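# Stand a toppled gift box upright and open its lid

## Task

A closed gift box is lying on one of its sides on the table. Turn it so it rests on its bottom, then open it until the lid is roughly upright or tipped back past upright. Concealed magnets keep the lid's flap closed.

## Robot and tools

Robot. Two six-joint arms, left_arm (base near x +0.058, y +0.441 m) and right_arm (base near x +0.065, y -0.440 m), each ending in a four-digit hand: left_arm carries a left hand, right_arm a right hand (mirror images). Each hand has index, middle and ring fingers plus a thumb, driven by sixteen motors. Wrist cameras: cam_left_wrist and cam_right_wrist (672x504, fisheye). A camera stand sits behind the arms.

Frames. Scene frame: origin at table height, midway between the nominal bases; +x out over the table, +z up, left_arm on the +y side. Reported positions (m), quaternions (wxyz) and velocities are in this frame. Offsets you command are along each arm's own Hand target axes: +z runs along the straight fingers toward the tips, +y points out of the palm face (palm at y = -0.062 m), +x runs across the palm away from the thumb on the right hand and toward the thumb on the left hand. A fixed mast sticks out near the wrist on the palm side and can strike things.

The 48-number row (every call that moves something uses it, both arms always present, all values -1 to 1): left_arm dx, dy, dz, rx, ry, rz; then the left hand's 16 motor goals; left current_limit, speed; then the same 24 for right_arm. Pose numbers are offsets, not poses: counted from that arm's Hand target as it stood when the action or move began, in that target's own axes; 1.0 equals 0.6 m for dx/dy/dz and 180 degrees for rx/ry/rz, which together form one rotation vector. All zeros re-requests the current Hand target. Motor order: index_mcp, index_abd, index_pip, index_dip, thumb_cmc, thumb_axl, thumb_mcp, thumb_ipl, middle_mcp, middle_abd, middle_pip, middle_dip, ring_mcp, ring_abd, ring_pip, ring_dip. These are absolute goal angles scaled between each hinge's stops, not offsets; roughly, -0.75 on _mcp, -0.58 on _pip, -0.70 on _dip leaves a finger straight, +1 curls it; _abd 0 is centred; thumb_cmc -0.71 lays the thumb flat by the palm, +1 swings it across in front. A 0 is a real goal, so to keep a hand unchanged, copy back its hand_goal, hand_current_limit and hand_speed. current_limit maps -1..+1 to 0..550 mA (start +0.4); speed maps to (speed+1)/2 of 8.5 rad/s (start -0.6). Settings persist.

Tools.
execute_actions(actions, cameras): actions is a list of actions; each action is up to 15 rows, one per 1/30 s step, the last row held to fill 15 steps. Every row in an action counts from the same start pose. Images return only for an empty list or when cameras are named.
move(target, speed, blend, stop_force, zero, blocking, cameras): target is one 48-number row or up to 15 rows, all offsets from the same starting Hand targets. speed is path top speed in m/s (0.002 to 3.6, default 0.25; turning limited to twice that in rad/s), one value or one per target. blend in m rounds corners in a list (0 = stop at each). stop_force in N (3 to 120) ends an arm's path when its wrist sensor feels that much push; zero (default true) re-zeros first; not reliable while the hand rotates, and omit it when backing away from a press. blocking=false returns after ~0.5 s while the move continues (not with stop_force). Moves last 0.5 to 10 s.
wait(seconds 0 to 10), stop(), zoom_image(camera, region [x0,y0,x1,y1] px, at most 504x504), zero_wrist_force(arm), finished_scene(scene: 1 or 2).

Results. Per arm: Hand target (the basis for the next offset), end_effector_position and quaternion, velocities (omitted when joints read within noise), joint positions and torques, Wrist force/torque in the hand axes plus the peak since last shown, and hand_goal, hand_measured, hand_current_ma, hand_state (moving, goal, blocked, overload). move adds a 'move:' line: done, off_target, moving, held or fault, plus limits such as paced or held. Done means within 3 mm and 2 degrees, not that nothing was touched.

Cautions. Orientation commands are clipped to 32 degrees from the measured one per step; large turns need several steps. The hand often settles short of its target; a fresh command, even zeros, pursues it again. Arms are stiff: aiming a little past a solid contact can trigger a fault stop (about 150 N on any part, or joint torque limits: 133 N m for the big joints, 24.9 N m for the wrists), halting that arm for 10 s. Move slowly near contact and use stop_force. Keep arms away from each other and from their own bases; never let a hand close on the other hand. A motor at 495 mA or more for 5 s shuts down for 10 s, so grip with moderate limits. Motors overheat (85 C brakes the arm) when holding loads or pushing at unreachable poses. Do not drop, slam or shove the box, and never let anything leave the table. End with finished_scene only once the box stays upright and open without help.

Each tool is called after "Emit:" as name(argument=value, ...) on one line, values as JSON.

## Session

Emit:
execute_actions(actions=[])

Scene clock: 0.00 s.
left_arm: end_effector_position=(+0.4653, +0.5212, +0.2300) hand_goal=(-0.754, +0.000, -0.576, -0.696, -0.714, -0.678, -0.226, -0.168, -0.754, +0.000, -0.576, -0.696, -0.754, +0.000, -0.576, -0.696) hand_measured=(-0.754, +0.000, -0.576, -0.696, -0.714, -0.678, -0.226, -0.168, -0.754, +0.000, -0.576, -0.696, -0.754, +0.000, -0.576, -0.696) hand_current_ma=(+0, +0, +0, +0, +0, +0, +0, +0, +0, +0, +0, +0, +0, +0, +0, +0) hand_state=(goal, goal, goal, goal, goal, goal, goal, goal, goal, goal, goal, goal, goal, goal, goal, goal) hand_current_limit=0.40 hand_speed=-0.60 end_effector_quat_wxyz=(+0.000, +0.005, +1.000, +0.000) | right_arm: end_effector_position=(+0.4708, -0.5277, +0.2300) hand_goal=(-0.754, +0.000, -0.576, -0.696, -0.714, -0.678, -0.226, -0.168, -0.754, +0.000, -0.576, -0.696, -0.754, +0.000, -0.576, -0.696) hand_measured=(-0.754, +0.000, -0.576, -0.696, -0.714, -0.678, -0.226, -0.168, -0.754, +0.000, -0.576, -0.696, -0.754, +0.000, -0.576, -0.696) hand_current_ma=(+0, +0, +0, +0, +0, +0, +0, +0, +0, +0, +0, +0, +0, +0, +0, +0) hand_state=(goal, goal, goal, goal, goal, goal, goal, goal, goal, goal, goal, goal, goal, goal, goal, goal) hand_current_limit=0.40 hand_speed=-0.60 end_effector_quat_wxyz=(+0.000, +1.000, -0.003, +0.000)
Joint positions: left_arm=[3.458 -1.419 -2.042 -1.252 1.571 -1.255] | right_arm=[-0.316 -1.723 2.042 -1.89 -1.571 1.255]
Joint velocities: within noise
Joint torques (N m): no reading
Motor temperatures (°C): left_arm=[30 34 31 38 32 35] | right_arm=[28 36 29 32 33 35]
Wrist force (N): no reading
Wrist torque (N m): no reading
Wrist force, peak (N): no reading
Hand target: left_arm +0.4653, +0.5212, +0.2300; +0.000, +0.005, +1.000, +0.000 | right_arm +0.4708, -0.5277, +0.2300; +0.000, +1.000, -0.003, +0.000

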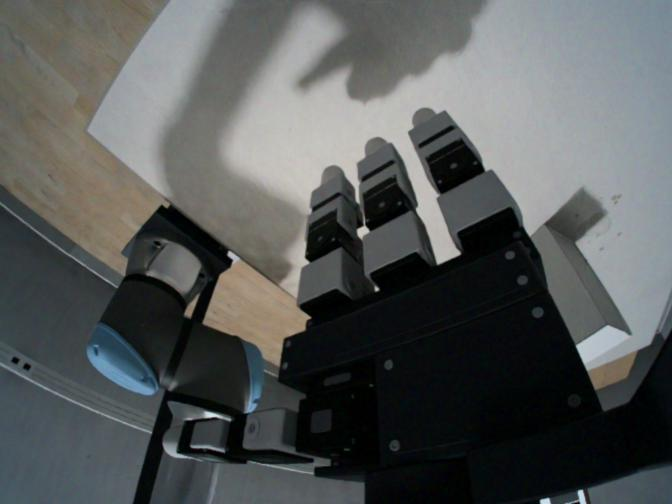

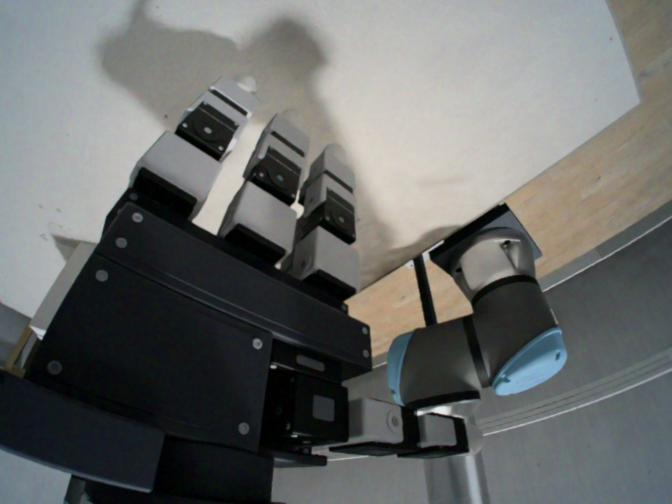

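Emit:
move(target=[0,0,-0.15,0,0,-0.3,-0.754,0,-0.576,-0.696,-0.714,-0.678,-0.226,-0.168,-0.754,0,-0.576,-0.696,-0.754,0,-0.576,-0.696,0.4,-0.6,0,0,0,0,0,0,-0.754,0,-0.576,-0.696,-0.714,-0.678,-0.226,-0.168,-0.754,0,-0.576,-0.696,-0.754,0,-0.576,-0.696,0.4,-0.6], speed=0.3, cameras=["cam_left_wrist"])

Emit:
zoom_image(camera="cam_left_wrist", region=[300, 0, 672, 300])

Scene clock: 15.90 s.
left_arm: end_effector_position=(+0.4653, +0.5212, +0.3200) hand_goal=(-0.754, +0.000, -0.576, -0.696, -0.714, -0.678, -0.226, -0.168, -0.754, +0.000, -0.576, -0.696, -0.754, +0.000, -0.576, -0.696) hand_measured=(-0.754, +0.000, -0.576, -0.696, -0.714, -0.678, -0.224, -0.168, -0.754, +0.000, -0.576, -0.696, -0.754, +0.000, -0.576, -0.696) hand_current_ma=(+0, +0, +0, +0, +0, +0, +1, +0, +0, +0, +0, +0, +0, +0, +0, +0) hand_state=(goal, goal, goal, goal, goal, goal, goal, goal, goal, goal, goal, goal, goal, goal, goal, goal) hand_current_limit=0.40 hand_speed=-0.60 end_effector_quat_wxyz=(+0.000, -0.449, +0.894, +0.000) | right_arm: end_effector_position=(+0.4708, -0.5277, +0.2300) hand_goal=(-0.754, +0.000, -0.576, -0.696, -0.714, -0.678, -0.226, -0.168, -0.754, +0.000, -0.576, -0.696, -0.754, +0.000, -0.576, -0.696) hand_measured=(-0.754, +0.000, -0.576, -0.696, -0.714, -0.678, -0.224, -0.168, -0.754, +0.000, -0.576, -0.696, -0.754, +0.000, -0.576, -0.696) hand_current_ma=(+2, +0, -2, +0, -1, +2, +8, +1, +2, +0, -2, +0, +2, +0, -2, +0) hand_state=(goal, goal, goal, goal, goal, goal, goal, goal, goal, goal, goal, goal, goal, goal, goal, goal) hand_current_limit=0.40 hand_speed=-0.60 end_effector_quat_wxyz=(+0.000, +1.000, -0.003, +0.000)
Joint positions: left_arm=[3.525 -1.53 -1.707 -1.475 1.571 -2.129] | right_arm=[-0.316 -1.723 2.042 -1.89 -1.571 1.255]
Joint torques (N m): left_arm=[13.15 13.23 33.23 0.06 1.63 -1.55] | right_arm=[-1.05 -16.41 -21.66 -2.34 -0.14 0.32]
Wrist force (N): left_arm=[0.3 0.3 0.0] | right_arm=[0.0 -0.2 -0.1]
Wrist torque (N m): left_arm=[0.05 -0.02 0.02] | right_arm=[-0.03 0.01 -0.01]
Wrist force, peak (N): left_arm=[0.2 0.4 -0.5] | right_arm=[-0.4 -0.3 0.0]
Hand target: left_arm +0.4653, +0.5212, +0.3200; +0.000, -0.449, +0.893, +0.000 | right_arm +0.4708, -0.5277, +0.2300; +0.000, +1.000, -0.003, +0.000
Off the commanded pose: left_arm 0.000 m, 0 deg | right_arm 0.000 m, 0 deg.
move: done
camera_calibration:
cam_left_wrist: T_world_to_cam=[[0.960774, 0.276343, -0.0234306, -0.618138], [0.215022, -0.688882, 0.692248, -0.00540644], [0.175157, -0.670131, -0.721279, 0.625017], [0, 0, 0, 1]] pos_world=[0.485577, 0.585937, 0.440071]
Images, in order (width x height): cam_left_wrist 672x504.

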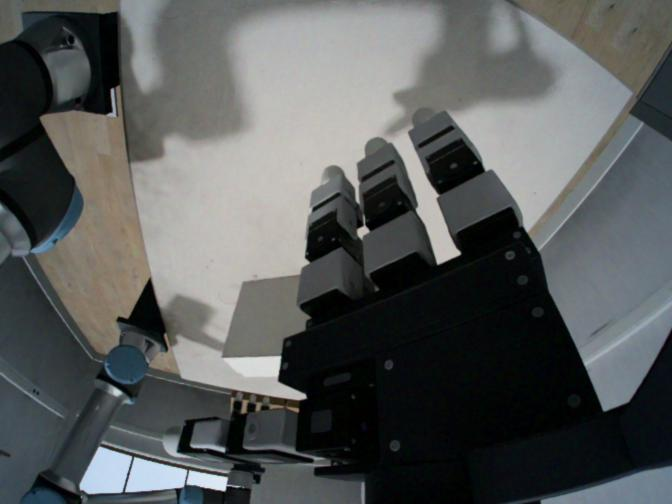

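Scaled by 1.355 from the camera's 672x504 image, which has a finer 960x720 frame.

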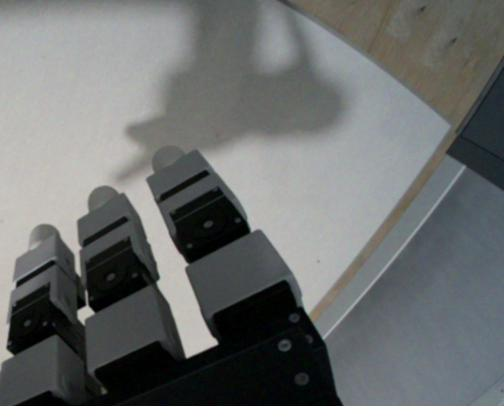

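Emit:
move(target=[0.2,-0.15,-0.1,0,0,-0.12,-0.754,0,-0.576,-0.696,-0.714,-0.678,-0.226,-0.168,-0.754,0,-0.576,-0.696,-0.754,0,-0.576,-0.696,0.4,-0.6,0,0,0,0,0,0,-0.754,0,-0.576,-0.696,-0.714,-0.678,-0.226,-0.168,-0.754,0,-0.576,-0.696,-0.754,0,-0.576,-0.696,0.4,-0.6], speed=0.3, cameras=["cam_left_wrist"])

Emit:
zoom_image(camera="cam_left_wrist", region=[0, 100, 350, 400])

Scene clock: 31.10 s.
left_arm: end_effector_position=(+0.4659, +0.3713, +0.3800) hand_goal=(-0.754, +0.000, -0.576, -0.696, -0.714, -0.678, -0.226, -0.168, -0.754, +0.000, -0.576, -0.696, -0.754, +0.000, -0.576, -0.696) hand_measured=(-0.754, +0.000, -0.576, -0.696, -0.714, -0.678, -0.224, -0.168, -0.754, +0.000, -0.576, -0.696, -0.754, +0.000, -0.576, -0.696) hand_current_ma=(+0, +0, +0, +0, +0, +0, +1, +0, +0, +0, +0, +0, +0, +0, +0, +0) hand_state=(goal, goal, goal, goal, goal, goal, goal, goal, goal, goal, goal, goal, goal, goal, goal, goal) hand_current_limit=0.40 hand_speed=-0.60 end_effector_quat_wxyz=(+0.000, -0.608, +0.794, +0.000) | right_arm: end_effector_position=(+0.4708, -0.5277, +0.2300) hand_goal=(-0.754, +0.000, -0.576, -0.696, -0.714, -0.678, -0.226, -0.168, -0.754, +0.000, -0.576, -0.696, -0.754, +0.000, -0.576, -0.696) hand_measured=(-0.754, +0.000, -0.576, -0.696, -0.714, -0.678, -0.224, -0.168, -0.754, +0.000, -0.576, -0.696, -0.754, +0.000, -0.576, -0.696) hand_current_ma=(+2, +0, -2, +0, -1, +2, +8, +1, +2, +0, -2, +0, +2, +0, -2, +0) hand_state=(goal, goal, goal, goal, goal, goal, goal, goal, goal, goal, goal, goal, goal, goal, goal, goal) hand_current_limit=0.40 hand_speed=-0.60 end_effector_quat_wxyz=(+0.000, +1.000, -0.003, +0.000)
Joint positions: left_arm=[3.283 -1.55 -1.535 -1.627 1.571 -2.749] | right_arm=[-0.316 -1.723 2.042 -1.89 -1.571 1.255]
Joint torques (N m): left_arm=[-13.39 13.87 32.74 -0.03 1.63 -1.75] | right_arm=[-0.26 -16.65 -21.24 -2.32 0 0.21]
Wrist force (N): left_arm=[0.6 0.6 -0.1] | right_arm=[0.1 -0.3 0.2]
Wrist torque (N m): left_arm=[0.12 -0.07 0.04] | right_arm=[-0.05 -0.01 0.00]
Wrist force, peak (N): left_arm=[1.3 0.2 -0.4] | right_arm=[-0.3 -0.5 0.0]
Hand target: left_arm +0.4659, +0.3712, +0.3800; +0.000, -0.609, +0.793, +0.000 | right_arm +0.4708, -0.5277, +0.2300; +0.000, +1.000, -0.003, +0.000
Off the commanded pose: left_arm 0.000 m, 0 deg | right_arm 0.000 m, 0 deg.
move: done
camera_calibration:
cam_left_wrist: T_world_to_cam=[[0.791427, 0.610814, -0.0234531, -0.621239], [0.453629, -0.561182, 0.692312, -0.308972], [0.409712, -0.558553, -0.721218, 0.416985], [0, 0, 0, 1]] pos_world=[0.46098, 0.43898, 0.500071]
Images, in order (width x height): cam_left_wrist 672x504.

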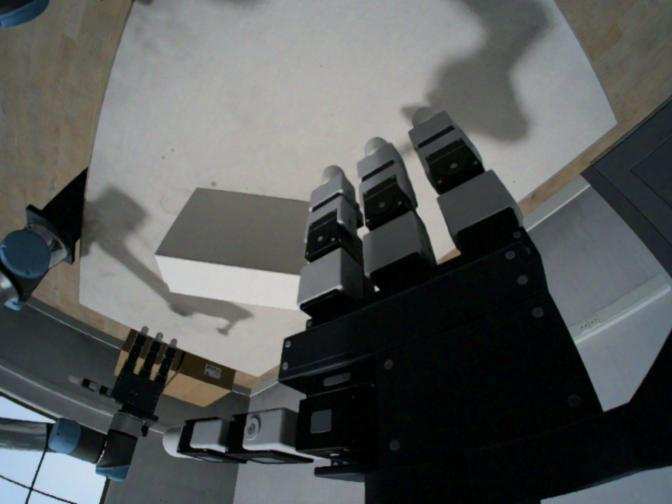

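Scaled by 1.440 from the camera's 672x504 image, which has a finer 960x720 frame.

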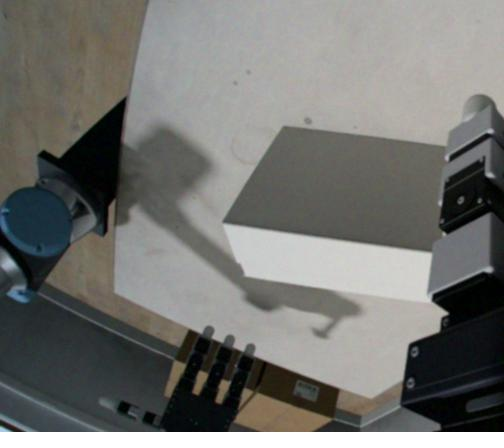

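Emit:
move(target=[-0.15,-0.1,0,0,0,-0.06,-0.754,0,-0.576,-0.696,-0.714,-0.678,-0.226,-0.168,-0.754,0,-0.576,-0.696,-0.754,0,-0.576,-0.696,0.4,-0.6,0,0,0,0,0,0,-0.754,0,-0.576,-0.696,-0.714,-0.678,-0.226,-0.168,-0.754,0,-0.576,-0.696,-0.754,0,-0.576,-0.696,0.4,-0.6], speed=0.3, cameras=["cam_left_wrist"])

Emit:
zoom_image(camera="cam_left_wrist", region=[0, 80, 350, 380])

Scene clock: 39.03 s.
left_arm: end_effector_position=(+0.5471, +0.4425, +0.3800) hand_goal=(-0.754, +0.000, -0.576, -0.696, -0.714, -0.678, -0.226, -0.168, -0.754, +0.000, -0.576, -0.696, -0.754, +0.000, -0.576, -0.696) hand_measured=(-0.754, +0.000, -0.576, -0.696, -0.714, -0.678, -0.224, -0.168, -0.754, +0.000, -0.576, -0.696, -0.754, +0.000, -0.576, -0.696) hand_current_ma=(+0, +0, +0, +0, +0, +0, +1, +0, +0, +0, +0, +0, +0, +0, +0, +0) hand_state=(goal, goal, goal, goal, goal, goal, goal, goal, goal, goal, goal, goal, goal, goal, goal, goal) hand_current_limit=0.40 hand_speed=-0.60 end_effector_quat_wxyz=(+0.000, +0.680, -0.733, +0.000) | right_arm: end_effector_position=(+0.4708, -0.5277, +0.2300) hand_goal=(-0.754, +0.000, -0.576, -0.696, -0.714, -0.678, -0.226, -0.168, -0.754, +0.000, -0.576, -0.696, -0.754, +0.000, -0.576, -0.696) hand_measured=(-0.754, +0.000, -0.576, -0.696, -0.714, -0.678, -0.224, -0.168, -0.754, +0.000, -0.576, -0.696, -0.754, +0.000, -0.576, -0.696) hand_current_ma=(+2, +0, -2, +0, -1, +2, +8, +1, +2, +0, -2, +0, +2, +0, -2, +0) hand_state=(goal, goal, goal, goal, goal, goal, goal, goal, goal, goal, goal, goal, goal, goal, goal, goal) hand_current_limit=0.40 hand_speed=-0.60 end_effector_quat_wxyz=(+0.000, +1.000, -0.003, +0.000)
Joint positions: left_arm=[3.418 -1.734 -1.337 -1.642 1.571 -2.802] | right_arm=[-0.316 -1.723 2.042 -1.89 -1.571 1.255]
Joint torques (N m): left_arm=[13.1 21.26 33.16 0.15 0.86 -1.72] | right_arm=[-0.49 -17.47 -22.02 -2.32 -0.17 0.27]
Wrist force (N): left_arm=[0.4 0.4 -0.4] | right_arm=[0.1 -0.3 -0.1]
Wrist torque (N m): left_arm=[0.08 -0.05 0.03] | right_arm=[-0.03 0.00 0.00]
Wrist force, peak (N): left_arm=[1.7 1.0 -0.4] | right_arm=[0.1 -0.4 -0.2]
Hand target: left_arm +0.5472, +0.4426, +0.3800; +0.000, +0.681, -0.733, +0.000 | right_arm +0.4708, -0.5277, +0.2300; +0.000, +1.000, -0.003, +0.000
Off the commanded pose: left_arm 0.000 m, 0 deg | right_arm 0.000 m, 0 deg.
move: done
camera_calibration:
cam_left_wrist: T_world_to_cam=[[0.662921, 0.74832, -0.0235052, -0.7195], [0.550795, -0.466192, 0.692307, -0.401026], [0.50711, -0.471892, -0.72122, 0.331869], [0, 0, 0, 1]] pos_world=[0.529561, 0.508067, 0.500071]
Images, in order (width x height): cam_left_wrist 672x504.

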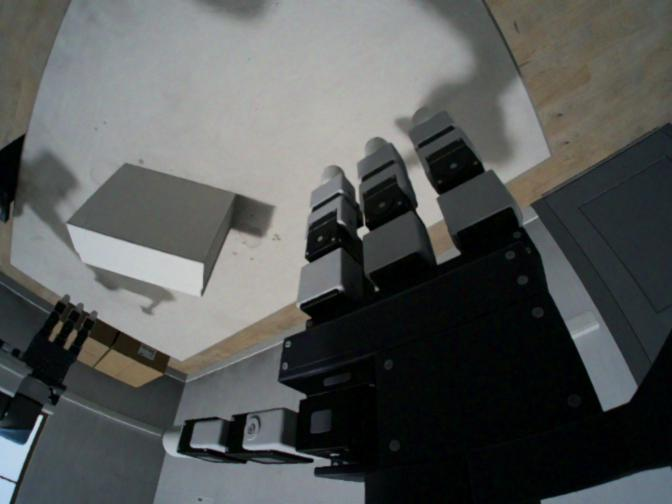

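Scaled by 1.440 from the camera's 672x504 image, which has a finer 960x720 frame.

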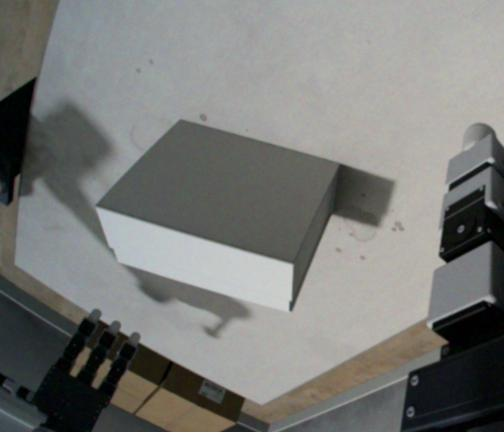

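Emit:
zoom_image(camera="cam_left_wrist", region=[50, 200, 150, 300])

Emit:
zoom_image(camera="cam_left_wrist", region=[170, 180, 270, 310])

Scaled by 5.040 from the camera's 672x504 image, which has a finer 960x720 frame.

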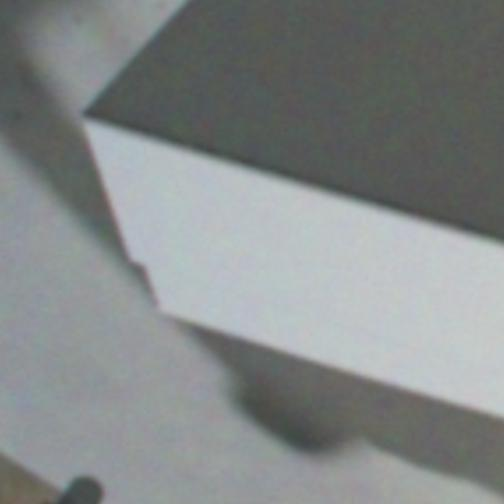

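Scaled by 3.877 from the camera's 672x504 image, which has a finer 960x720 frame.

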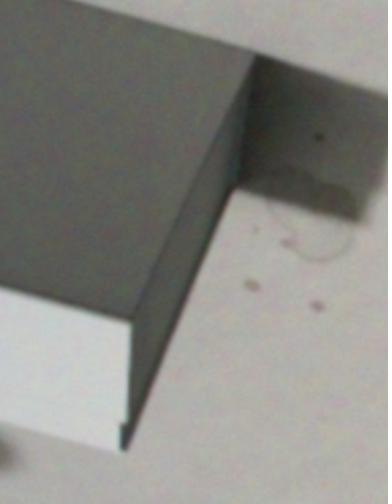

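Emit:
move(target=[[0,0,0,0,0,0.31,-0.754,0,-0.576,0.66,-0.714,-0.678,-0.226,-0.168,-0.754,0,-0.576,0.66,-0.754,0,-0.576,0.66,0.9,-0.6,0,0,-0.24,0,0,-0.08,-0.685,0,-0.577,-0.696,0.571,-0.678,-0.226,-0.168,-0.685,0,-0.577,-0.696,-0.685,0,-0.577,-0.696,0.78,-0.6]], speed=0.25)

Emit:
move(target=[[0,0,0,0.25,0,0,-0.754,0,-0.576,0.66,-0.714,-0.678,-0.226,-0.168,-0.754,0,-0.576,0.66,-0.754,0,-0.576,0.66,0.9,-0.6,0,0,0,0,0,-0.0867,-0.685,0,-0.577,-0.696,0.571,-0.678,-0.226,-0.168,-0.685,0,-0.577,-0.696,-0.685,0,-0.577,-0.696,0.78,-0.6],[0,0,0,0.5,0,0,-0.754,0,-0.576,0.66,-0.714,-0.678,-0.226,-0.168,-0.754,0,-0.576,0.66,-0.754,0,-0.576,0.66,0.9,-0.6,0,0,0,0,0,-0.0867,-0.685,0,-0.577,-0.696,0.571,-0.678,-0.226,-0.168,-0.685,0,-0.577,-0.696,-0.685,0,-0.577,-0.696,0.78,-0.6]], speed=0.25)

Scene clock: 135.07 s.
left_arm: end_effector_position=(+0.5472, +0.4426, +0.3800) hand_goal=(-0.754, +0.000, -0.576, +0.660, -0.714, -0.678, -0.226, -0.168, -0.754, +0.000, -0.576, +0.660, -0.754, +0.000, -0.576, +0.660) hand_measured=(-0.754, +0.000, -0.576, +0.656, -0.714, -0.678, -0.224, -0.168, -0.754, +0.000, -0.576, +0.656, -0.754, +0.000, -0.576, +0.656) hand_current_ma=(+0, +0, +0, -1, +0, +0, +1, +0, +0, +0, +0, -1, +0, +0, +0, -1) hand_state=(goal, goal, goal, goal, goal, goal, goal, goal, goal, goal, goal, goal, goal, goal, goal, goal) hand_current_limit=0.90 hand_speed=-0.60 end_effector_quat_wxyz=(+0.000, -0.259, +0.966, +0.000) | right_arm: end_effector_position=(+0.4708, -0.5277, +0.3739) hand_goal=(-0.686, +0.000, -0.578, -0.696, +0.570, -0.678, -0.226, -0.168, -0.686, +0.000, -0.578, -0.696, -0.686, +0.000, -0.578, -0.696) hand_measured=(-0.688, +0.000, -0.576, -0.696, +0.568, -0.678, -0.224, -0.168, -0.688, +0.000, -0.576, -0.696, -0.688, +0.000, -0.576, -0.696) hand_current_ma=(-7, +0, +4, +0, -8, +2, +9, +1, -5, +0, +3, +0, -5, +0, +4, +0) hand_state=(goal, goal, goal, goal, goal, goal, goal, goal, goal, goal, goal, goal, goal, goal, goal, goal) hand_current_limit=0.78 hand_speed=-0.60 end_effector_quat_wxyz=(+0.000, +0.992, +0.122, +0.000)
Joint positions: left_arm=[3.286 -1.682 -1.396 -1.634 1.571 -1.961] | right_arm=[-0.326 -1.823 1.748 -1.496 -1.571 0.993]
Joint torques (N m): left_arm=[-13.16 32.6 18.26 4.09 -1.28 2.11] | right_arm=[-13.33 -27.11 -29.67 -0.09 2.14 -0.95]
Wrist force (N): left_arm=[0.4 0.3 -0.3] | right_arm=[-0.1 -0.4 -0.3]
Wrist torque (N m): left_arm=[0.11 -0.05 -0.06] | right_arm=[0.02 -0.03 0.02]
Wrist force, peak (N): left_arm=[0.7 0.4 -0.4] | right_arm=[0.0 -0.9 -0.3]
Hand target: left_arm +0.5472, +0.4426, +0.3800; +0.000, -0.259, +0.966, +0.000 | right_arm +0.4708, -0.5277, +0.3740; +0.000, +0.992, +0.122, +0.000
Off the commanded pose: left_arm 0.000 m, 0 deg | right_arm 0.000 m, 0 deg.
move: done

Scene clock: 140.37 s.
left_arm: end_effector_position=(+0.5472, +0.4426, +0.3800) hand_goal=(-0.754, +0.000, -0.576, +0.660, -0.714, -0.678, -0.226, -0.168, -0.754, +0.000, -0.576, +0.660, -0.754, +0.000, -0.576, +0.660) hand_measured=(-0.748, +0.000, -0.576, +0.658, -0.708, -0.678, -0.224, -0.168, -0.746, +0.000, -0.576, +0.658, -0.748, +0.000, -0.576, +0.658) hand_current_ma=(+3, +0, +0, -1, +3, +0, +1, +0, +4, +0, +0, -1, +3, +0, +0, -1) hand_state=(goal, goal, goal, goal, goal, goal, goal, goal, goal, goal, goal, goal, goal, goal, goal, goal) hand_current_limit=0.90 hand_speed=-0.60 end_effector_quat_wxyz=(+0.183, -0.183, +0.683, -0.683) | right_arm: end_effector_position=(+0.4708, -0.5277, +0.3740) hand_goal=(-0.686, +0.000, -0.578, -0.696, +0.570, -0.678, -0.226, -0.168, -0.686, +0.000, -0.578, -0.696, -0.686, +0.000, -0.578, -0.696) hand_measured=(-0.688, +0.000, -0.576, -0.696, +0.568, -0.678, -0.224, -0.168, -0.688, +0.000, -0.576, -0.696, -0.688, +0.000, -0.576, -0.696) hand_current_ma=(-7, +0, +4, +0, -8, +2, +9, +1, -5, +0, +3, +0, -5, +0, +4, +0) hand_state=(goal, goal, goal, goal, goal, goal, goal, goal, goal, goal, goal, goal, goal, goal, goal, goal) hand_current_limit=0.78 hand_speed=-0.60 end_effector_quat_wxyz=(+0.000, +0.967, +0.256, +0.000)
Joint positions: left_arm=[3.949 -1.654 -1.541 -3.086 0.273 -0.001] | right_arm=[-0.355 -1.883 1.79 -1.477 -1.571 0.692]
Joint torques (N m): left_arm=[12.89 15.37 30.07 -2.96 1.52 1.95] | right_arm=[-13.26 -24.43 -16.91 -0.16 2.07 -0.85]
Wrist force (N): left_arm=[3.5 -0.1 1.0] | right_arm=[-0.1 -0.4 -0.2]
Wrist torque (N m): left_arm=[-0.04 -0.33 0.24] | right_arm=[0.03 -0.04 0.04]
Wrist force, peak (N): left_arm=[3.5 -0.1 1.0] | right_arm=[-0.3 -0.6 -0.4]
Hand target: left_arm +0.5472, +0.4426, +0.3800; +0.183, -0.183, +0.683, -0.683 | right_arm +0.4708, -0.5277, +0.3740; +0.000, +0.967, +0.256, +0.000
Off the commanded pose: left_arm 0.000 m, 0 deg | right_arm 0.000 m, 0 deg.
move: done

Emit:
move(target=[0,0,0,0,0,0,-0.754,0,-0.576,0.66,-0.714,-0.678,-0.226,-0.168,-0.754,0,-0.576,0.66,-0.754,0,-0.576,0.66,0.9,-0.6,0.431,-0.58,0,0,0,0,-0.685,0,-0.577,-0.696,0.571,-0.678,-0.226,-0.168,-0.685,0,-0.577,-0.696,-0.685,0,-0.577,-0.696,0.78,-0.6], speed=0.25, cameras=["cam_left_wrist","cam_right_wrist"])

Emit:
zoom_image(camera="cam_right_wrist", region=[100, 0, 500, 300])

Scene clock: 150.37 s.
left_arm: end_effector_position=(+0.5472, +0.4426, +0.3800) hand_goal=(-0.754, +0.000, -0.576, +0.660, -0.714, -0.678, -0.226, -0.168, -0.754, +0.000, -0.576, +0.660, -0.754, +0.000, -0.576, +0.660) hand_measured=(-0.748, +0.000, -0.576, +0.658, -0.708, -0.678, -0.224, -0.168, -0.746, +0.000, -0.576, +0.658, -0.748, +0.000, -0.576, +0.658) hand_current_ma=(+3, +0, +0, -1, +3, +0, +1, +0, +4, +0, +0, -1, +3, +0, +0, -1) hand_state=(goal, goal, goal, goal, goal, goal, goal, goal, goal, goal, goal, goal, goal, goal, goal, goal) hand_current_limit=0.90 hand_speed=-0.60 end_effector_quat_wxyz=(+0.183, -0.183, +0.683, -0.683) | right_arm: end_effector_position=(+0.5233, -0.0974, +0.3740) hand_goal=(-0.686, +0.000, -0.578, -0.696, +0.570, -0.678, -0.226, -0.168, -0.686, +0.000, -0.578, -0.696, -0.686, +0.000, -0.578, -0.696) hand_measured=(-0.688, +0.000, -0.576, -0.696, +0.568, -0.678, -0.224, -0.168, -0.688, +0.000, -0.576, -0.696, -0.688, +0.000, -0.576, -0.696) hand_current_ma=(-5, +0, +4, +0, -8, +2, +9, +1, -4, +0, +3, +0, -4, +0, +4, +0) hand_state=(goal, goal, goal, goal, goal, goal, goal, goal, goal, goal, goal, goal, goal, goal, goal, goal) hand_current_limit=0.78 hand_speed=-0.60 end_effector_quat_wxyz=(+0.000, +0.967, +0.256, +0.000)
Joint positions: left_arm=[3.949 -1.654 -1.541 -3.086 0.273 -0.001] | right_arm=[0.562 -1.32 1.246 -1.496 -1.571 1.609]
Joint torques (N m): left_arm=[13.08 14.33 29.68 -2.81 1.66 1.97] | right_arm=[12.48 -21.4 -28.41 0.3 -2.12 2.07]
Wrist force (N): left_arm=[3.3 -0.2 0.9] | right_arm=[0.5 -0.3 -0.2]
Wrist torque (N m): left_arm=[-0.06 -0.30 0.23] | right_arm=[0.04 -0.11 -0.04]
Wrist force, peak (N): left_arm=[3.4 -0.4 1.2] | right_arm=[1.0 -1.2 0.0]
Hand target: left_arm +0.5472, +0.4426, +0.3800; +0.183, -0.183, +0.683, -0.683 | right_arm +0.5233, -0.0973, +0.3740; +0.000, +0.967, +0.256, +0.000
Off the commanded pose: left_arm 0.000 m, 0 deg | right_arm 0.000 m, 0 deg.
move: done
camera_calibration:
cam_left_wrist: T_world_to_cam=[[0.700628, 0.376863, 0.605884, -0.815063], [-0.713376, 0.387446, 0.583935, -0.0459418], [-0.0146838, -0.841344, 0.5403, 0.301535], [0, 0, 0, 1]] pos_world=[0.542709, 0.578662, 0.357741]
cam_right_wrist: T_world_to_cam=[[-0.316408, -0.948585, -0.00854862, 0.106043], [-0.631961, 0.204058, 0.747653, 0.0217209], [-0.707468, 0.241966, -0.664034, 0.765813], [0, 0, 0, 1]] pos_world=[0.589067, -0.0891424, 0.493193]

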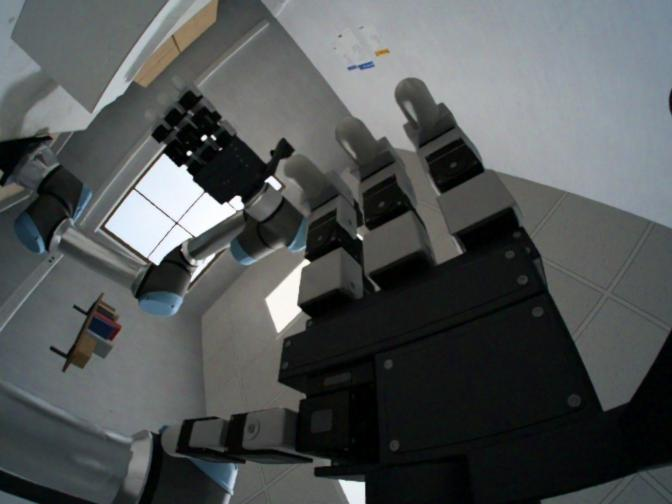

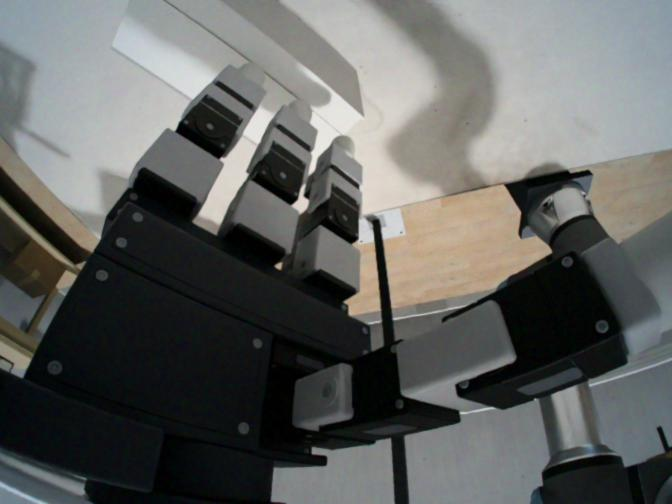

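Scaled by 1.260 from the camera's 672x504 image, which has a finer 960x720 frame.

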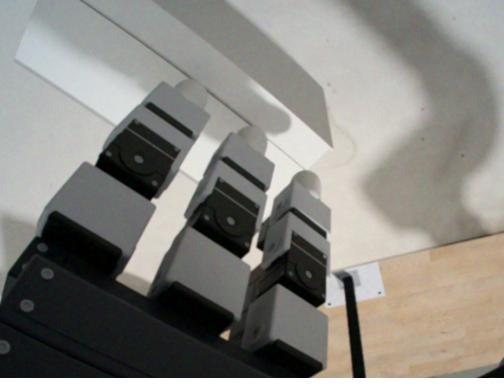

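Emit:
move(target=[0,0,0,0,0,0,-0.754,0,-0.576,0.66,-0.714,-0.678,-0.226,-0.168,-0.754,0,-0.576,0.66,-0.754,0,-0.576,0.66,0.9,-0.6,0,0,0.13,0,0,0,-0.685,0,-0.577,-0.696,0.571,-0.678,-0.226,-0.168,-0.685,0,-0.577,-0.696,-0.685,0,-0.577,-0.696,0.78,-0.6], speed=0.025, stop_force=5, cameras=["cam_right_wrist"])

Emit:
zoom_image(camera="cam_right_wrist", region=[60, 0, 460, 300])

Scene clock: 171.67 s.
left_arm: end_effector_position=(+0.5472, +0.4426, +0.3800) hand_goal=(-0.754, +0.000, -0.576, +0.660, -0.714, -0.678, -0.226, -0.168, -0.754, +0.000, -0.576, +0.660, -0.754, +0.000, -0.576, +0.660) hand_measured=(-0.748, +0.000, -0.576, +0.658, -0.708, -0.678, -0.224, -0.168, -0.746, +0.000, -0.576, +0.658, -0.748, +0.000, -0.576, +0.658) hand_current_ma=(+3, +0, +0, -1, +3, +0, +1, +0, +4, +0, +0, -1, +3, +0, +0, -1) hand_state=(goal, goal, goal, goal, goal, goal, goal, goal, goal, goal, goal, goal, goal, goal, goal, goal) hand_current_limit=0.90 hand_speed=-0.60 end_effector_quat_wxyz=(+0.183, -0.183, +0.683, -0.683) | right_arm: end_effector_position=(+0.5233, -0.0973, +0.3156) hand_goal=(-0.686, +0.000, -0.578, -0.696, +0.570, -0.678, -0.226, -0.168, -0.686, +0.000, -0.578, -0.696, -0.686, +0.000, -0.578, -0.696) hand_measured=(-0.686, -0.002, -0.578, -0.696, +0.568, -0.678, -0.224, -0.168, -0.686, -0.002, -0.578, -0.696, -0.686, +0.000, -0.578, -0.696) hand_current_ma=(+0, -2, +2, +0, -7, +2, +9, +1, +0, -2, +2, +0, +1, -2, +2, +0) hand_state=(goal, goal, goal, goal, goal, goal, goal, goal, goal, goal, goal, goal, goal, goal, goal, goal) hand_current_limit=0.78 hand_speed=-0.60 end_effector_quat_wxyz=(+0.000, +0.967, +0.256, +0.000)
Joint positions: left_arm=[3.949 -1.654 -1.541 -3.086 0.273 -0.001] | right_arm=[0.562 -1.32 1.394 -1.645 -1.571 1.609]
Joint torques (N m): left_arm=[12.81 15.73 29.34 -2.77 1.58 1.91] | right_arm=[8.04 -32.97 -26.56 0.69 0.75 1.69]
Wrist force (N): left_arm=[3.1 -0.1 1.0] | right_arm=[0.6 -1.3 -6.0]
Wrist torque (N m): left_arm=[-0.04 -0.28 0.20] | right_arm=[0.52 0.16 -0.08]
Wrist force, peak (N): left_arm=[3.4 -0.5 1.0] | right_arm=[-0.6 -2.6 -30.7]
Hand target: left_arm +0.5472, +0.4426, +0.3800; +0.183, -0.183, +0.683, -0.683 | right_arm +0.5233, -0.0973, +0.3156; +0.000, +0.967, +0.256, +0.000 (not the last commanded pose)
Off the commanded pose: left_arm 0.000 m, 0 deg | right_arm 0.020 m, 0 deg.
move: contact (right_arm)
camera_calibration:
cam_right_wrist: T_world_to_cam=[[-0.316485, -0.948562, -0.00827678, 0.105599], [-0.631796, 0.204272, 0.747734, 0.0653134], [-0.707581, 0.241876, -0.663947, 0.7271], [0, 0, 0, 1]] pos_world=[0.589167, -0.0890426, 0.434792]
Images, in order (width x height): cam_right_wrist 672x504.

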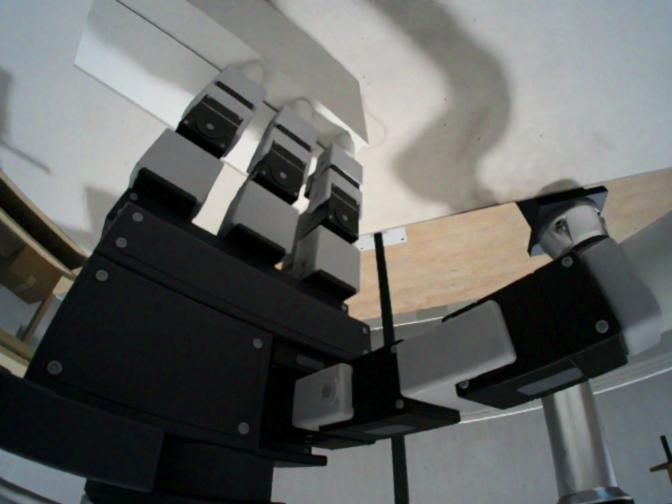

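Scaled by 1.260 from the camera's 672x504 image, which has a finer 960x720 frame.

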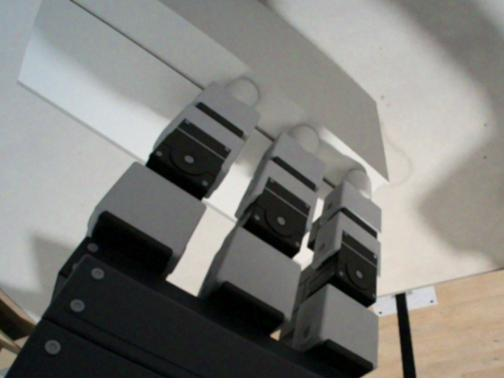

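Emit:
zoom_image(camera="cam_right_wrist", region=[250, 30, 400, 180])

Emit:
zoom_image(camera="cam_right_wrist", region=[70, 0, 270, 150])

Scaled by 3.360 from the camera's 672x504 image, which has a finer 960x720 frame.

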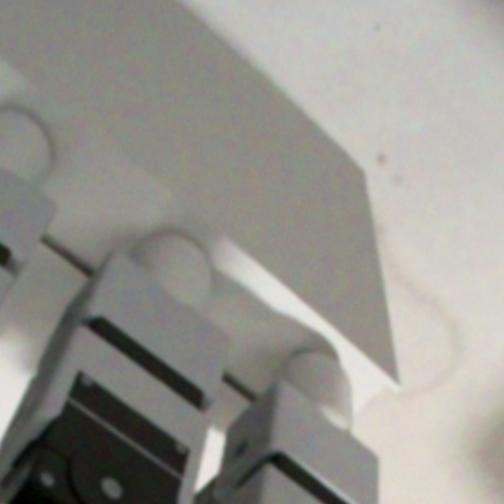

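Scaled by 2.520 from the camera's 672x504 image, which has a finer 960x720 frame.

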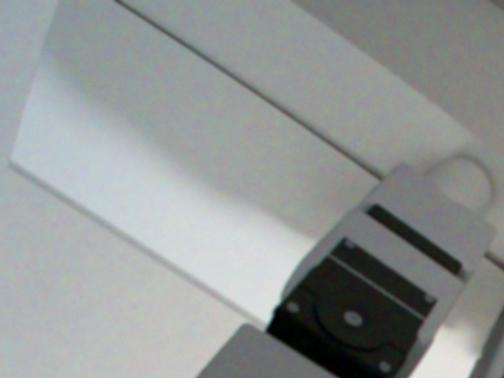

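Emit:
move(target=[[0.262,0.3,0.144,0,0,0,-0.754,0,-0.576,0.66,-0.714,-0.678,-0.226,-0.168,-0.754,0,-0.576,0.66,-0.754,0,-0.576,0.66,0.9,-0.6,0,0,0,0,0,0,-0.685,0,-0.577,-0.696,0.571,-0.678,-0.226,-0.168,-0.685,0,-0.577,-0.696,-0.685,0,-0.577,-0.696,0.78,-0.6],[0.262,0.3,0.4,0,0,0,-0.754,0,-0.576,0.66,-0.714,-0.678,-0.226,-0.168,-0.754,0,-0.576,0.66,-0.754,0,-0.576,0.66,0.9,-0.6,0,0,0,0,0,0,-0.685,0,-0.577,-0.696,0.571,-0.678,-0.226,-0.168,-0.685,0,-0.577,-0.696,-0.685,0,-0.577,-0.696,0.78,-0.6]], speed=0.15, cameras=["cam_right_wrist","cam_left_wrist"])

Emit:
zoom_image(camera="cam_right_wrist", region=[60, 0, 360, 220])

Scene clock: 210.63 s.
left_arm: end_effector_position=(+0.5308, +0.1563, +0.2000) hand_goal=(-0.754, +0.000, -0.576, +0.660, -0.714, -0.678, -0.226, -0.168, -0.754, +0.000, -0.576, +0.660, -0.754, +0.000, -0.576, +0.660) hand_measured=(-0.748, +0.000, -0.576, +0.658, -0.708, -0.678, -0.224, -0.168, -0.746, +0.000, -0.576, +0.658, -0.748, +0.000, -0.576, +0.658) hand_current_ma=(+3, +0, +0, -1, +3, +0, +1, +0, +4, +0, +0, -1, +3, +0, +0, -1) hand_state=(goal, goal, goal, goal, goal, goal, goal, goal, goal, goal, goal, goal, goal, goal, goal, goal) hand_current_limit=0.90 hand_speed=-0.60 end_effector_quat_wxyz=(+0.183, -0.183, +0.683, -0.683) | right_arm: end_effector_position=(+0.5233, -0.0973, +0.3156) hand_goal=(-0.686, +0.000, -0.578, -0.696, +0.570, -0.678, -0.226, -0.168, -0.686, +0.000, -0.578, -0.696, -0.686, +0.000, -0.578, -0.696) hand_measured=(-0.686, -0.002, -0.578, -0.696, +0.568, -0.678, -0.224, -0.168, -0.686, -0.002, -0.578, -0.696, -0.686, +0.000, -0.578, -0.696) hand_current_ma=(+0, -2, +2, +0, -7, +2, +9, +1, +0, -2, +2, +0, +1, -2, +2, +0) hand_state=(goal, goal, goal, goal, goal, goal, goal, goal, goal, goal, goal, goal, goal, goal, goal, goal) hand_current_limit=0.78 hand_speed=-0.60 end_effector_quat_wxyz=(+0.000, +0.967, +0.256, +0.000)
Joint positions: left_arm=[3.312 -1.63 -2.053 -2.601 -0.363 0] | right_arm=[0.562 -1.32 1.394 -1.645 -1.571 1.609]
Joint torques (N m): left_arm=[-12.92 12.8 27.83 -1.69 -1.38 1.85] | right_arm=[8.5 -45.74 -26.07 0.57 -2.11 1.7]
Wrist force (N): left_arm=[3.2 -0.3 0.7] | right_arm=[0.7 -1.1 -6.0]
Wrist torque (N m): left_arm=[-0.05 -0.28 0.25] | right_arm=[0.53 0.15 -0.08]
Wrist force, peak (N): left_arm=[3.4 -0.8 1.4] | right_arm=[0.7 -1.2 -6.3]
Hand target: left_arm +0.5309, +0.1562, +0.1999; +0.183, -0.183, +0.683, -0.683 | right_arm +0.5233, -0.0973, +0.3156; +0.000, +0.967, +0.256, +0.000
Off the commanded pose: left_arm 0.000 m, 0 deg | right_arm 0.000 m, 0 deg.
move: done
camera_calibration:
cam_left_wrist: T_world_to_cam=[[0.700614, 0.376954, 0.605843, -0.586569], [-0.71339, 0.38752, 0.583869, 0.158448], [-0.014684, -0.841269, 0.540417, 0.157683], [0, 0, 0, 1]] pos_world=[0.526309, 0.292362, 0.177641]
cam_right_wrist: T_world_to_cam=[[-0.316485, -0.948562, -0.00827678, 0.105599], [-0.631796, 0.204272, 0.747734, 0.0653134], [-0.707581, 0.241876, -0.663947, 0.7271], [0, 0, 0, 1]] pos_world=[0.589167, -0.0890426, 0.434792]

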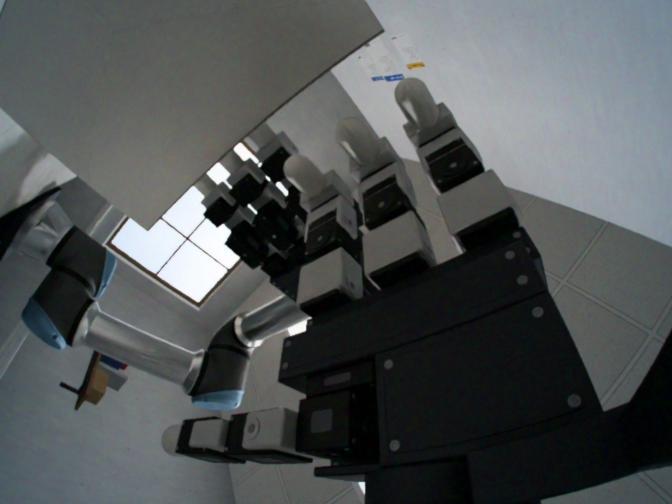

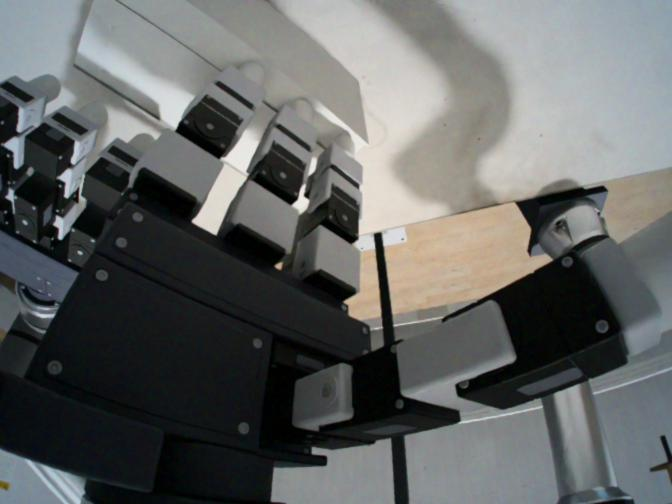

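Scaled by 1.680 from the camera's 672x504 image, which has a finer 960x720 frame.

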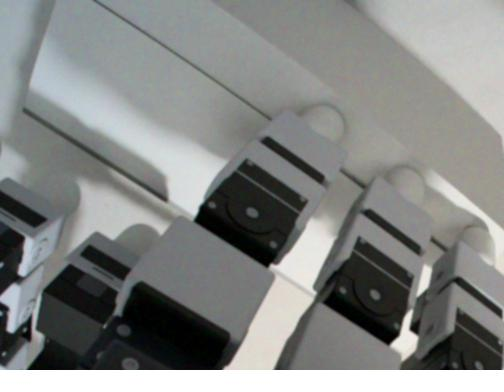

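Emit:
move(target=[0,0,0.1175,0,0,0,-0.754,0,-0.576,0.66,-0.714,-0.678,-0.226,-0.168,-0.754,0,-0.576,0.66,-0.754,0,-0.576,0.66,0.9,-0.6,0,0,0,0,0,0,-0.685,0,-0.577,-0.696,0.571,-0.678,-0.226,-0.168,-0.685,0,-0.577,-0.696,-0.685,0,-0.577,-0.696,0.78,-0.6], speed=0.04, stop_force=5, cameras=["cam_right_wrist"])

Emit:
zoom_image(camera="cam_right_wrist", region=[60, 0, 360, 220])

Scene clock: 221.67 s.
left_arm: end_effector_position=(+0.5661, +0.0951, +0.1999) hand_goal=(-0.754, +0.000, -0.576, +0.660, -0.714, -0.678, -0.226, -0.168, -0.754, +0.000, -0.576, +0.660, -0.754, +0.000, -0.576, +0.660) hand_measured=(-0.748, +0.000, -0.576, +0.658, -0.708, -0.678, -0.224, -0.168, -0.746, +0.000, -0.576, +0.658, -0.748, +0.000, -0.576, +0.658) hand_current_ma=(+3, +0, +0, -1, +3, +0, +1, +0, +4, +0, +0, -1, +3, +0, +0, -1) hand_state=(goal, goal, goal, goal, goal, goal, goal, goal, goal, goal, goal, goal, goal, goal, goal, goal) hand_current_limit=0.90 hand_speed=-0.60 end_effector_quat_wxyz=(+0.183, -0.183, +0.683, -0.683) | right_arm: end_effector_position=(+0.5233, -0.0973, +0.3156) hand_goal=(-0.686, +0.000, -0.578, -0.696, +0.570, -0.678, -0.226, -0.168, -0.686, +0.000, -0.578, -0.696, -0.686, +0.000, -0.578, -0.696) hand_measured=(-0.686, -0.002, -0.578, -0.696, +0.568, -0.678, -0.224, -0.168, -0.686, -0.002, -0.578, -0.696, -0.686, +0.000, -0.578, -0.696) hand_current_ma=(+0, -2, +2, +0, -7, +2, +9, +1, +0, -2, +2, +0, +1, -2, +2, +0) hand_state=(goal, goal, goal, goal, goal, goal, goal, goal, goal, goal, goal, goal, goal, goal, goal, goal) hand_current_limit=0.78 hand_speed=-0.60 end_effector_quat_wxyz=(+0.000, +0.967, +0.256, +0.000)
Joint positions: left_arm=[3.148 -1.746 -1.92 -2.618 -0.528 0] | right_arm=[0.562 -1.32 1.394 -1.645 -1.571 1.609]
Joint torques (N m): left_arm=[-13.26 17.9 28.31 -1.37 -1.34 2.01] | right_arm=[8.9 -45.47 -25.24 0.48 -2.22 1.74]
Wrist force (N): left_arm=[3.1 -0.6 1.0] | right_arm=[0.4 -1.3 -6.2]
Wrist torque (N m): left_arm=[-0.14 -0.24 0.28] | right_arm=[0.52 0.19 -0.10]
Wrist force, peak (N): left_arm=[3.5 -0.5 1.2] | right_arm=[0.4 -1.3 -6.4]
Hand target: left_arm +0.5661, +0.0951, +0.1999; +0.183, -0.183, +0.683, -0.683 | right_arm +0.5233, -0.0973, +0.3156; +0.000, +0.967, +0.256, +0.000
Off the commanded pose: left_arm 0.000 m, 0 deg | right_arm 0.000 m, 0 deg.
move: done
camera_calibration:
cam_right_wrist: T_world_to_cam=[[-0.316485, -0.948562, -0.00827678, 0.105599], [-0.631796, 0.204272, 0.747734, 0.0653134], [-0.707581, 0.241876, -0.663947, 0.7271], [0, 0, 0, 1]] pos_world=[0.589167, -0.0890426, 0.434792]
Images, in order (width x height): cam_right_wrist 672x504.

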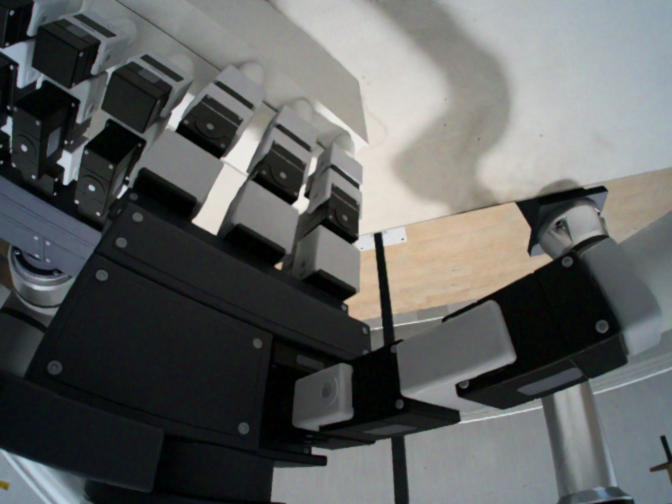

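Scaled by 1.680 from the camera's 672x504 image, which has a finer 960x720 frame.

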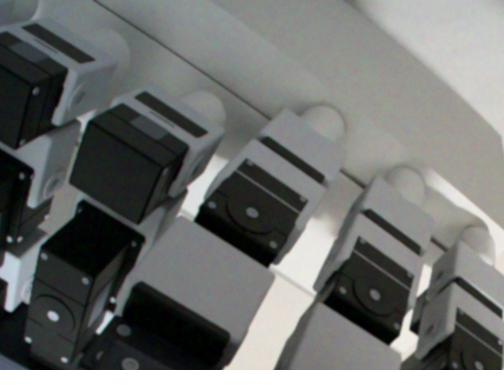

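Emit:
move(target=[[0,0,0.011,0,0,0,-0.754,0,-0.576,0.66,-0.714,-0.678,-0.226,-0.168,-0.754,0,-0.576,0.66,-0.754,0,-0.576,0.66,0.9,-0.6,0,0,0,0,0,0,-0.685,0,-0.577,-0.696,0.571,-0.678,-0.226,-0.168,-0.685,0,-0.577,-0.696,-0.685,0,-0.577,-0.696,0.78,-0.6],[0,0.075,0.011,0,0,0,-0.754,0,-0.576,0.66,-0.714,-0.678,-0.226,-0.168,-0.754,0,-0.576,0.66,-0.754,0,-0.576,0.66,0.9,-0.6,0,0,0,0,0,0,-0.685,0,-0.577,-0.696,0.571,-0.678,-0.226,-0.168,-0.685,0,-0.577,-0.696,-0.685,0,-0.577,-0.696,0.78,-0.6]], speed=0.015, stop_force=3, cameras=["cam_right_wrist"])

Emit:
zoom_image(camera="cam_right_wrist", region=[60, 0, 360, 220])

Scene clock: 238.40 s.
left_arm: end_effector_position=(+0.5694, +0.0894, +0.1679) hand_goal=(-0.754, +0.000, -0.576, +0.660, -0.714, -0.678, -0.226, -0.168, -0.754, +0.000, -0.576, +0.660, -0.754, +0.000, -0.576, +0.660) hand_measured=(-0.750, +0.000, -0.576, +0.660, -0.708, -0.678, -0.224, -0.168, -0.750, +0.000, -0.576, +0.662, -0.750, +0.000, -0.576, +0.660) hand_current_ma=(+2, +0, +0, +0, +3, +0, +1, +0, +2, +0, +0, +0, +1, +0, +0, +0) hand_state=(goal, goal, goal, goal, goal, goal, goal, goal, goal, goal, goal, goal, goal, goal, goal, goal) hand_current_limit=0.90 hand_speed=-0.60 end_effector_quat_wxyz=(+0.183, -0.183, +0.683, -0.683) | right_arm: end_effector_position=(+0.5233, -0.0973, +0.3156) hand_goal=(-0.686, +0.000, -0.578, -0.696, +0.570, -0.678, -0.226, -0.168, -0.686, +0.000, -0.578, -0.696, -0.686, +0.000, -0.578, -0.696) hand_measured=(-0.686, -0.002, -0.578, -0.696, +0.568, -0.678, -0.224, -0.168, -0.686, -0.002, -0.578, -0.696, -0.686, +0.000, -0.578, -0.696) hand_current_ma=(+0, -2, +2, +0, -7, +2, +9, +1, +0, -2, +2, +0, +1, -2, +2, +0) hand_state=(goal, goal, goal, goal, goal, goal, goal, goal, goal, goal, goal, goal, goal, goal, goal, goal) hand_current_limit=0.78 hand_speed=-0.60 end_effector_quat_wxyz=(+0.000, +0.967, +0.256, +0.000)
Joint positions: left_arm=[3.134 -1.8 -1.948 -2.536 -0.542 0.001] | right_arm=[0.562 -1.32 1.394 -1.645 -1.571 1.609]
Joint torques (N m): left_arm=[-10.9 32.64 27.84 -1.43 -0.71 1.48] | right_arm=[9.07 -45.17 -25.53 0.65 -1.52 1.84]
Wrist force (N): left_arm=[3.3 -1.1 1.0] | right_arm=[0.7 -1.3 -5.8]
Wrist torque (N m): left_arm=[-0.08 -0.26 0.27] | right_arm=[0.51 0.15 -0.08]
Wrist force, peak (N): left_arm=[3.8 -4.8 -0.2] | right_arm=[0.5 -1.1 -6.5]
Hand target: left_arm +0.5694, +0.0894, +0.1679; +0.183, -0.183, +0.683, -0.683 (not the last commanded pose) | right_arm +0.5233, -0.0973, +0.3156; +0.000, +0.967, +0.256, +0.000
Off the commanded pose: left_arm 0.013 m, 0 deg | right_arm 0.000 m, 0 deg.
move: contact (left_arm); path passed 1 of 2 targets
camera_calibration:
cam_right_wrist: T_world_to_cam=[[-0.316485, -0.948562, -0.00827678, 0.105599], [-0.631796, 0.204272, 0.747734, 0.0653134], [-0.707581, 0.241876, -0.663947, 0.7271], [0, 0, 0, 1]] pos_world=[0.589167, -0.0890426, 0.434792]
Images, in order (width x height): cam_right_wrist 672x504.

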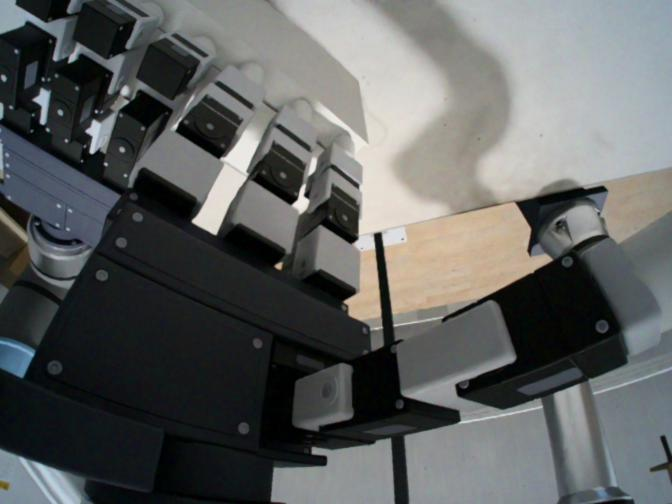

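Scaled by 1.680 from the camera's 672x504 image, which has a finer 960x720 frame.

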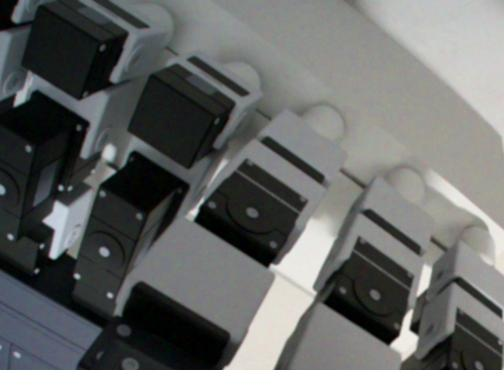

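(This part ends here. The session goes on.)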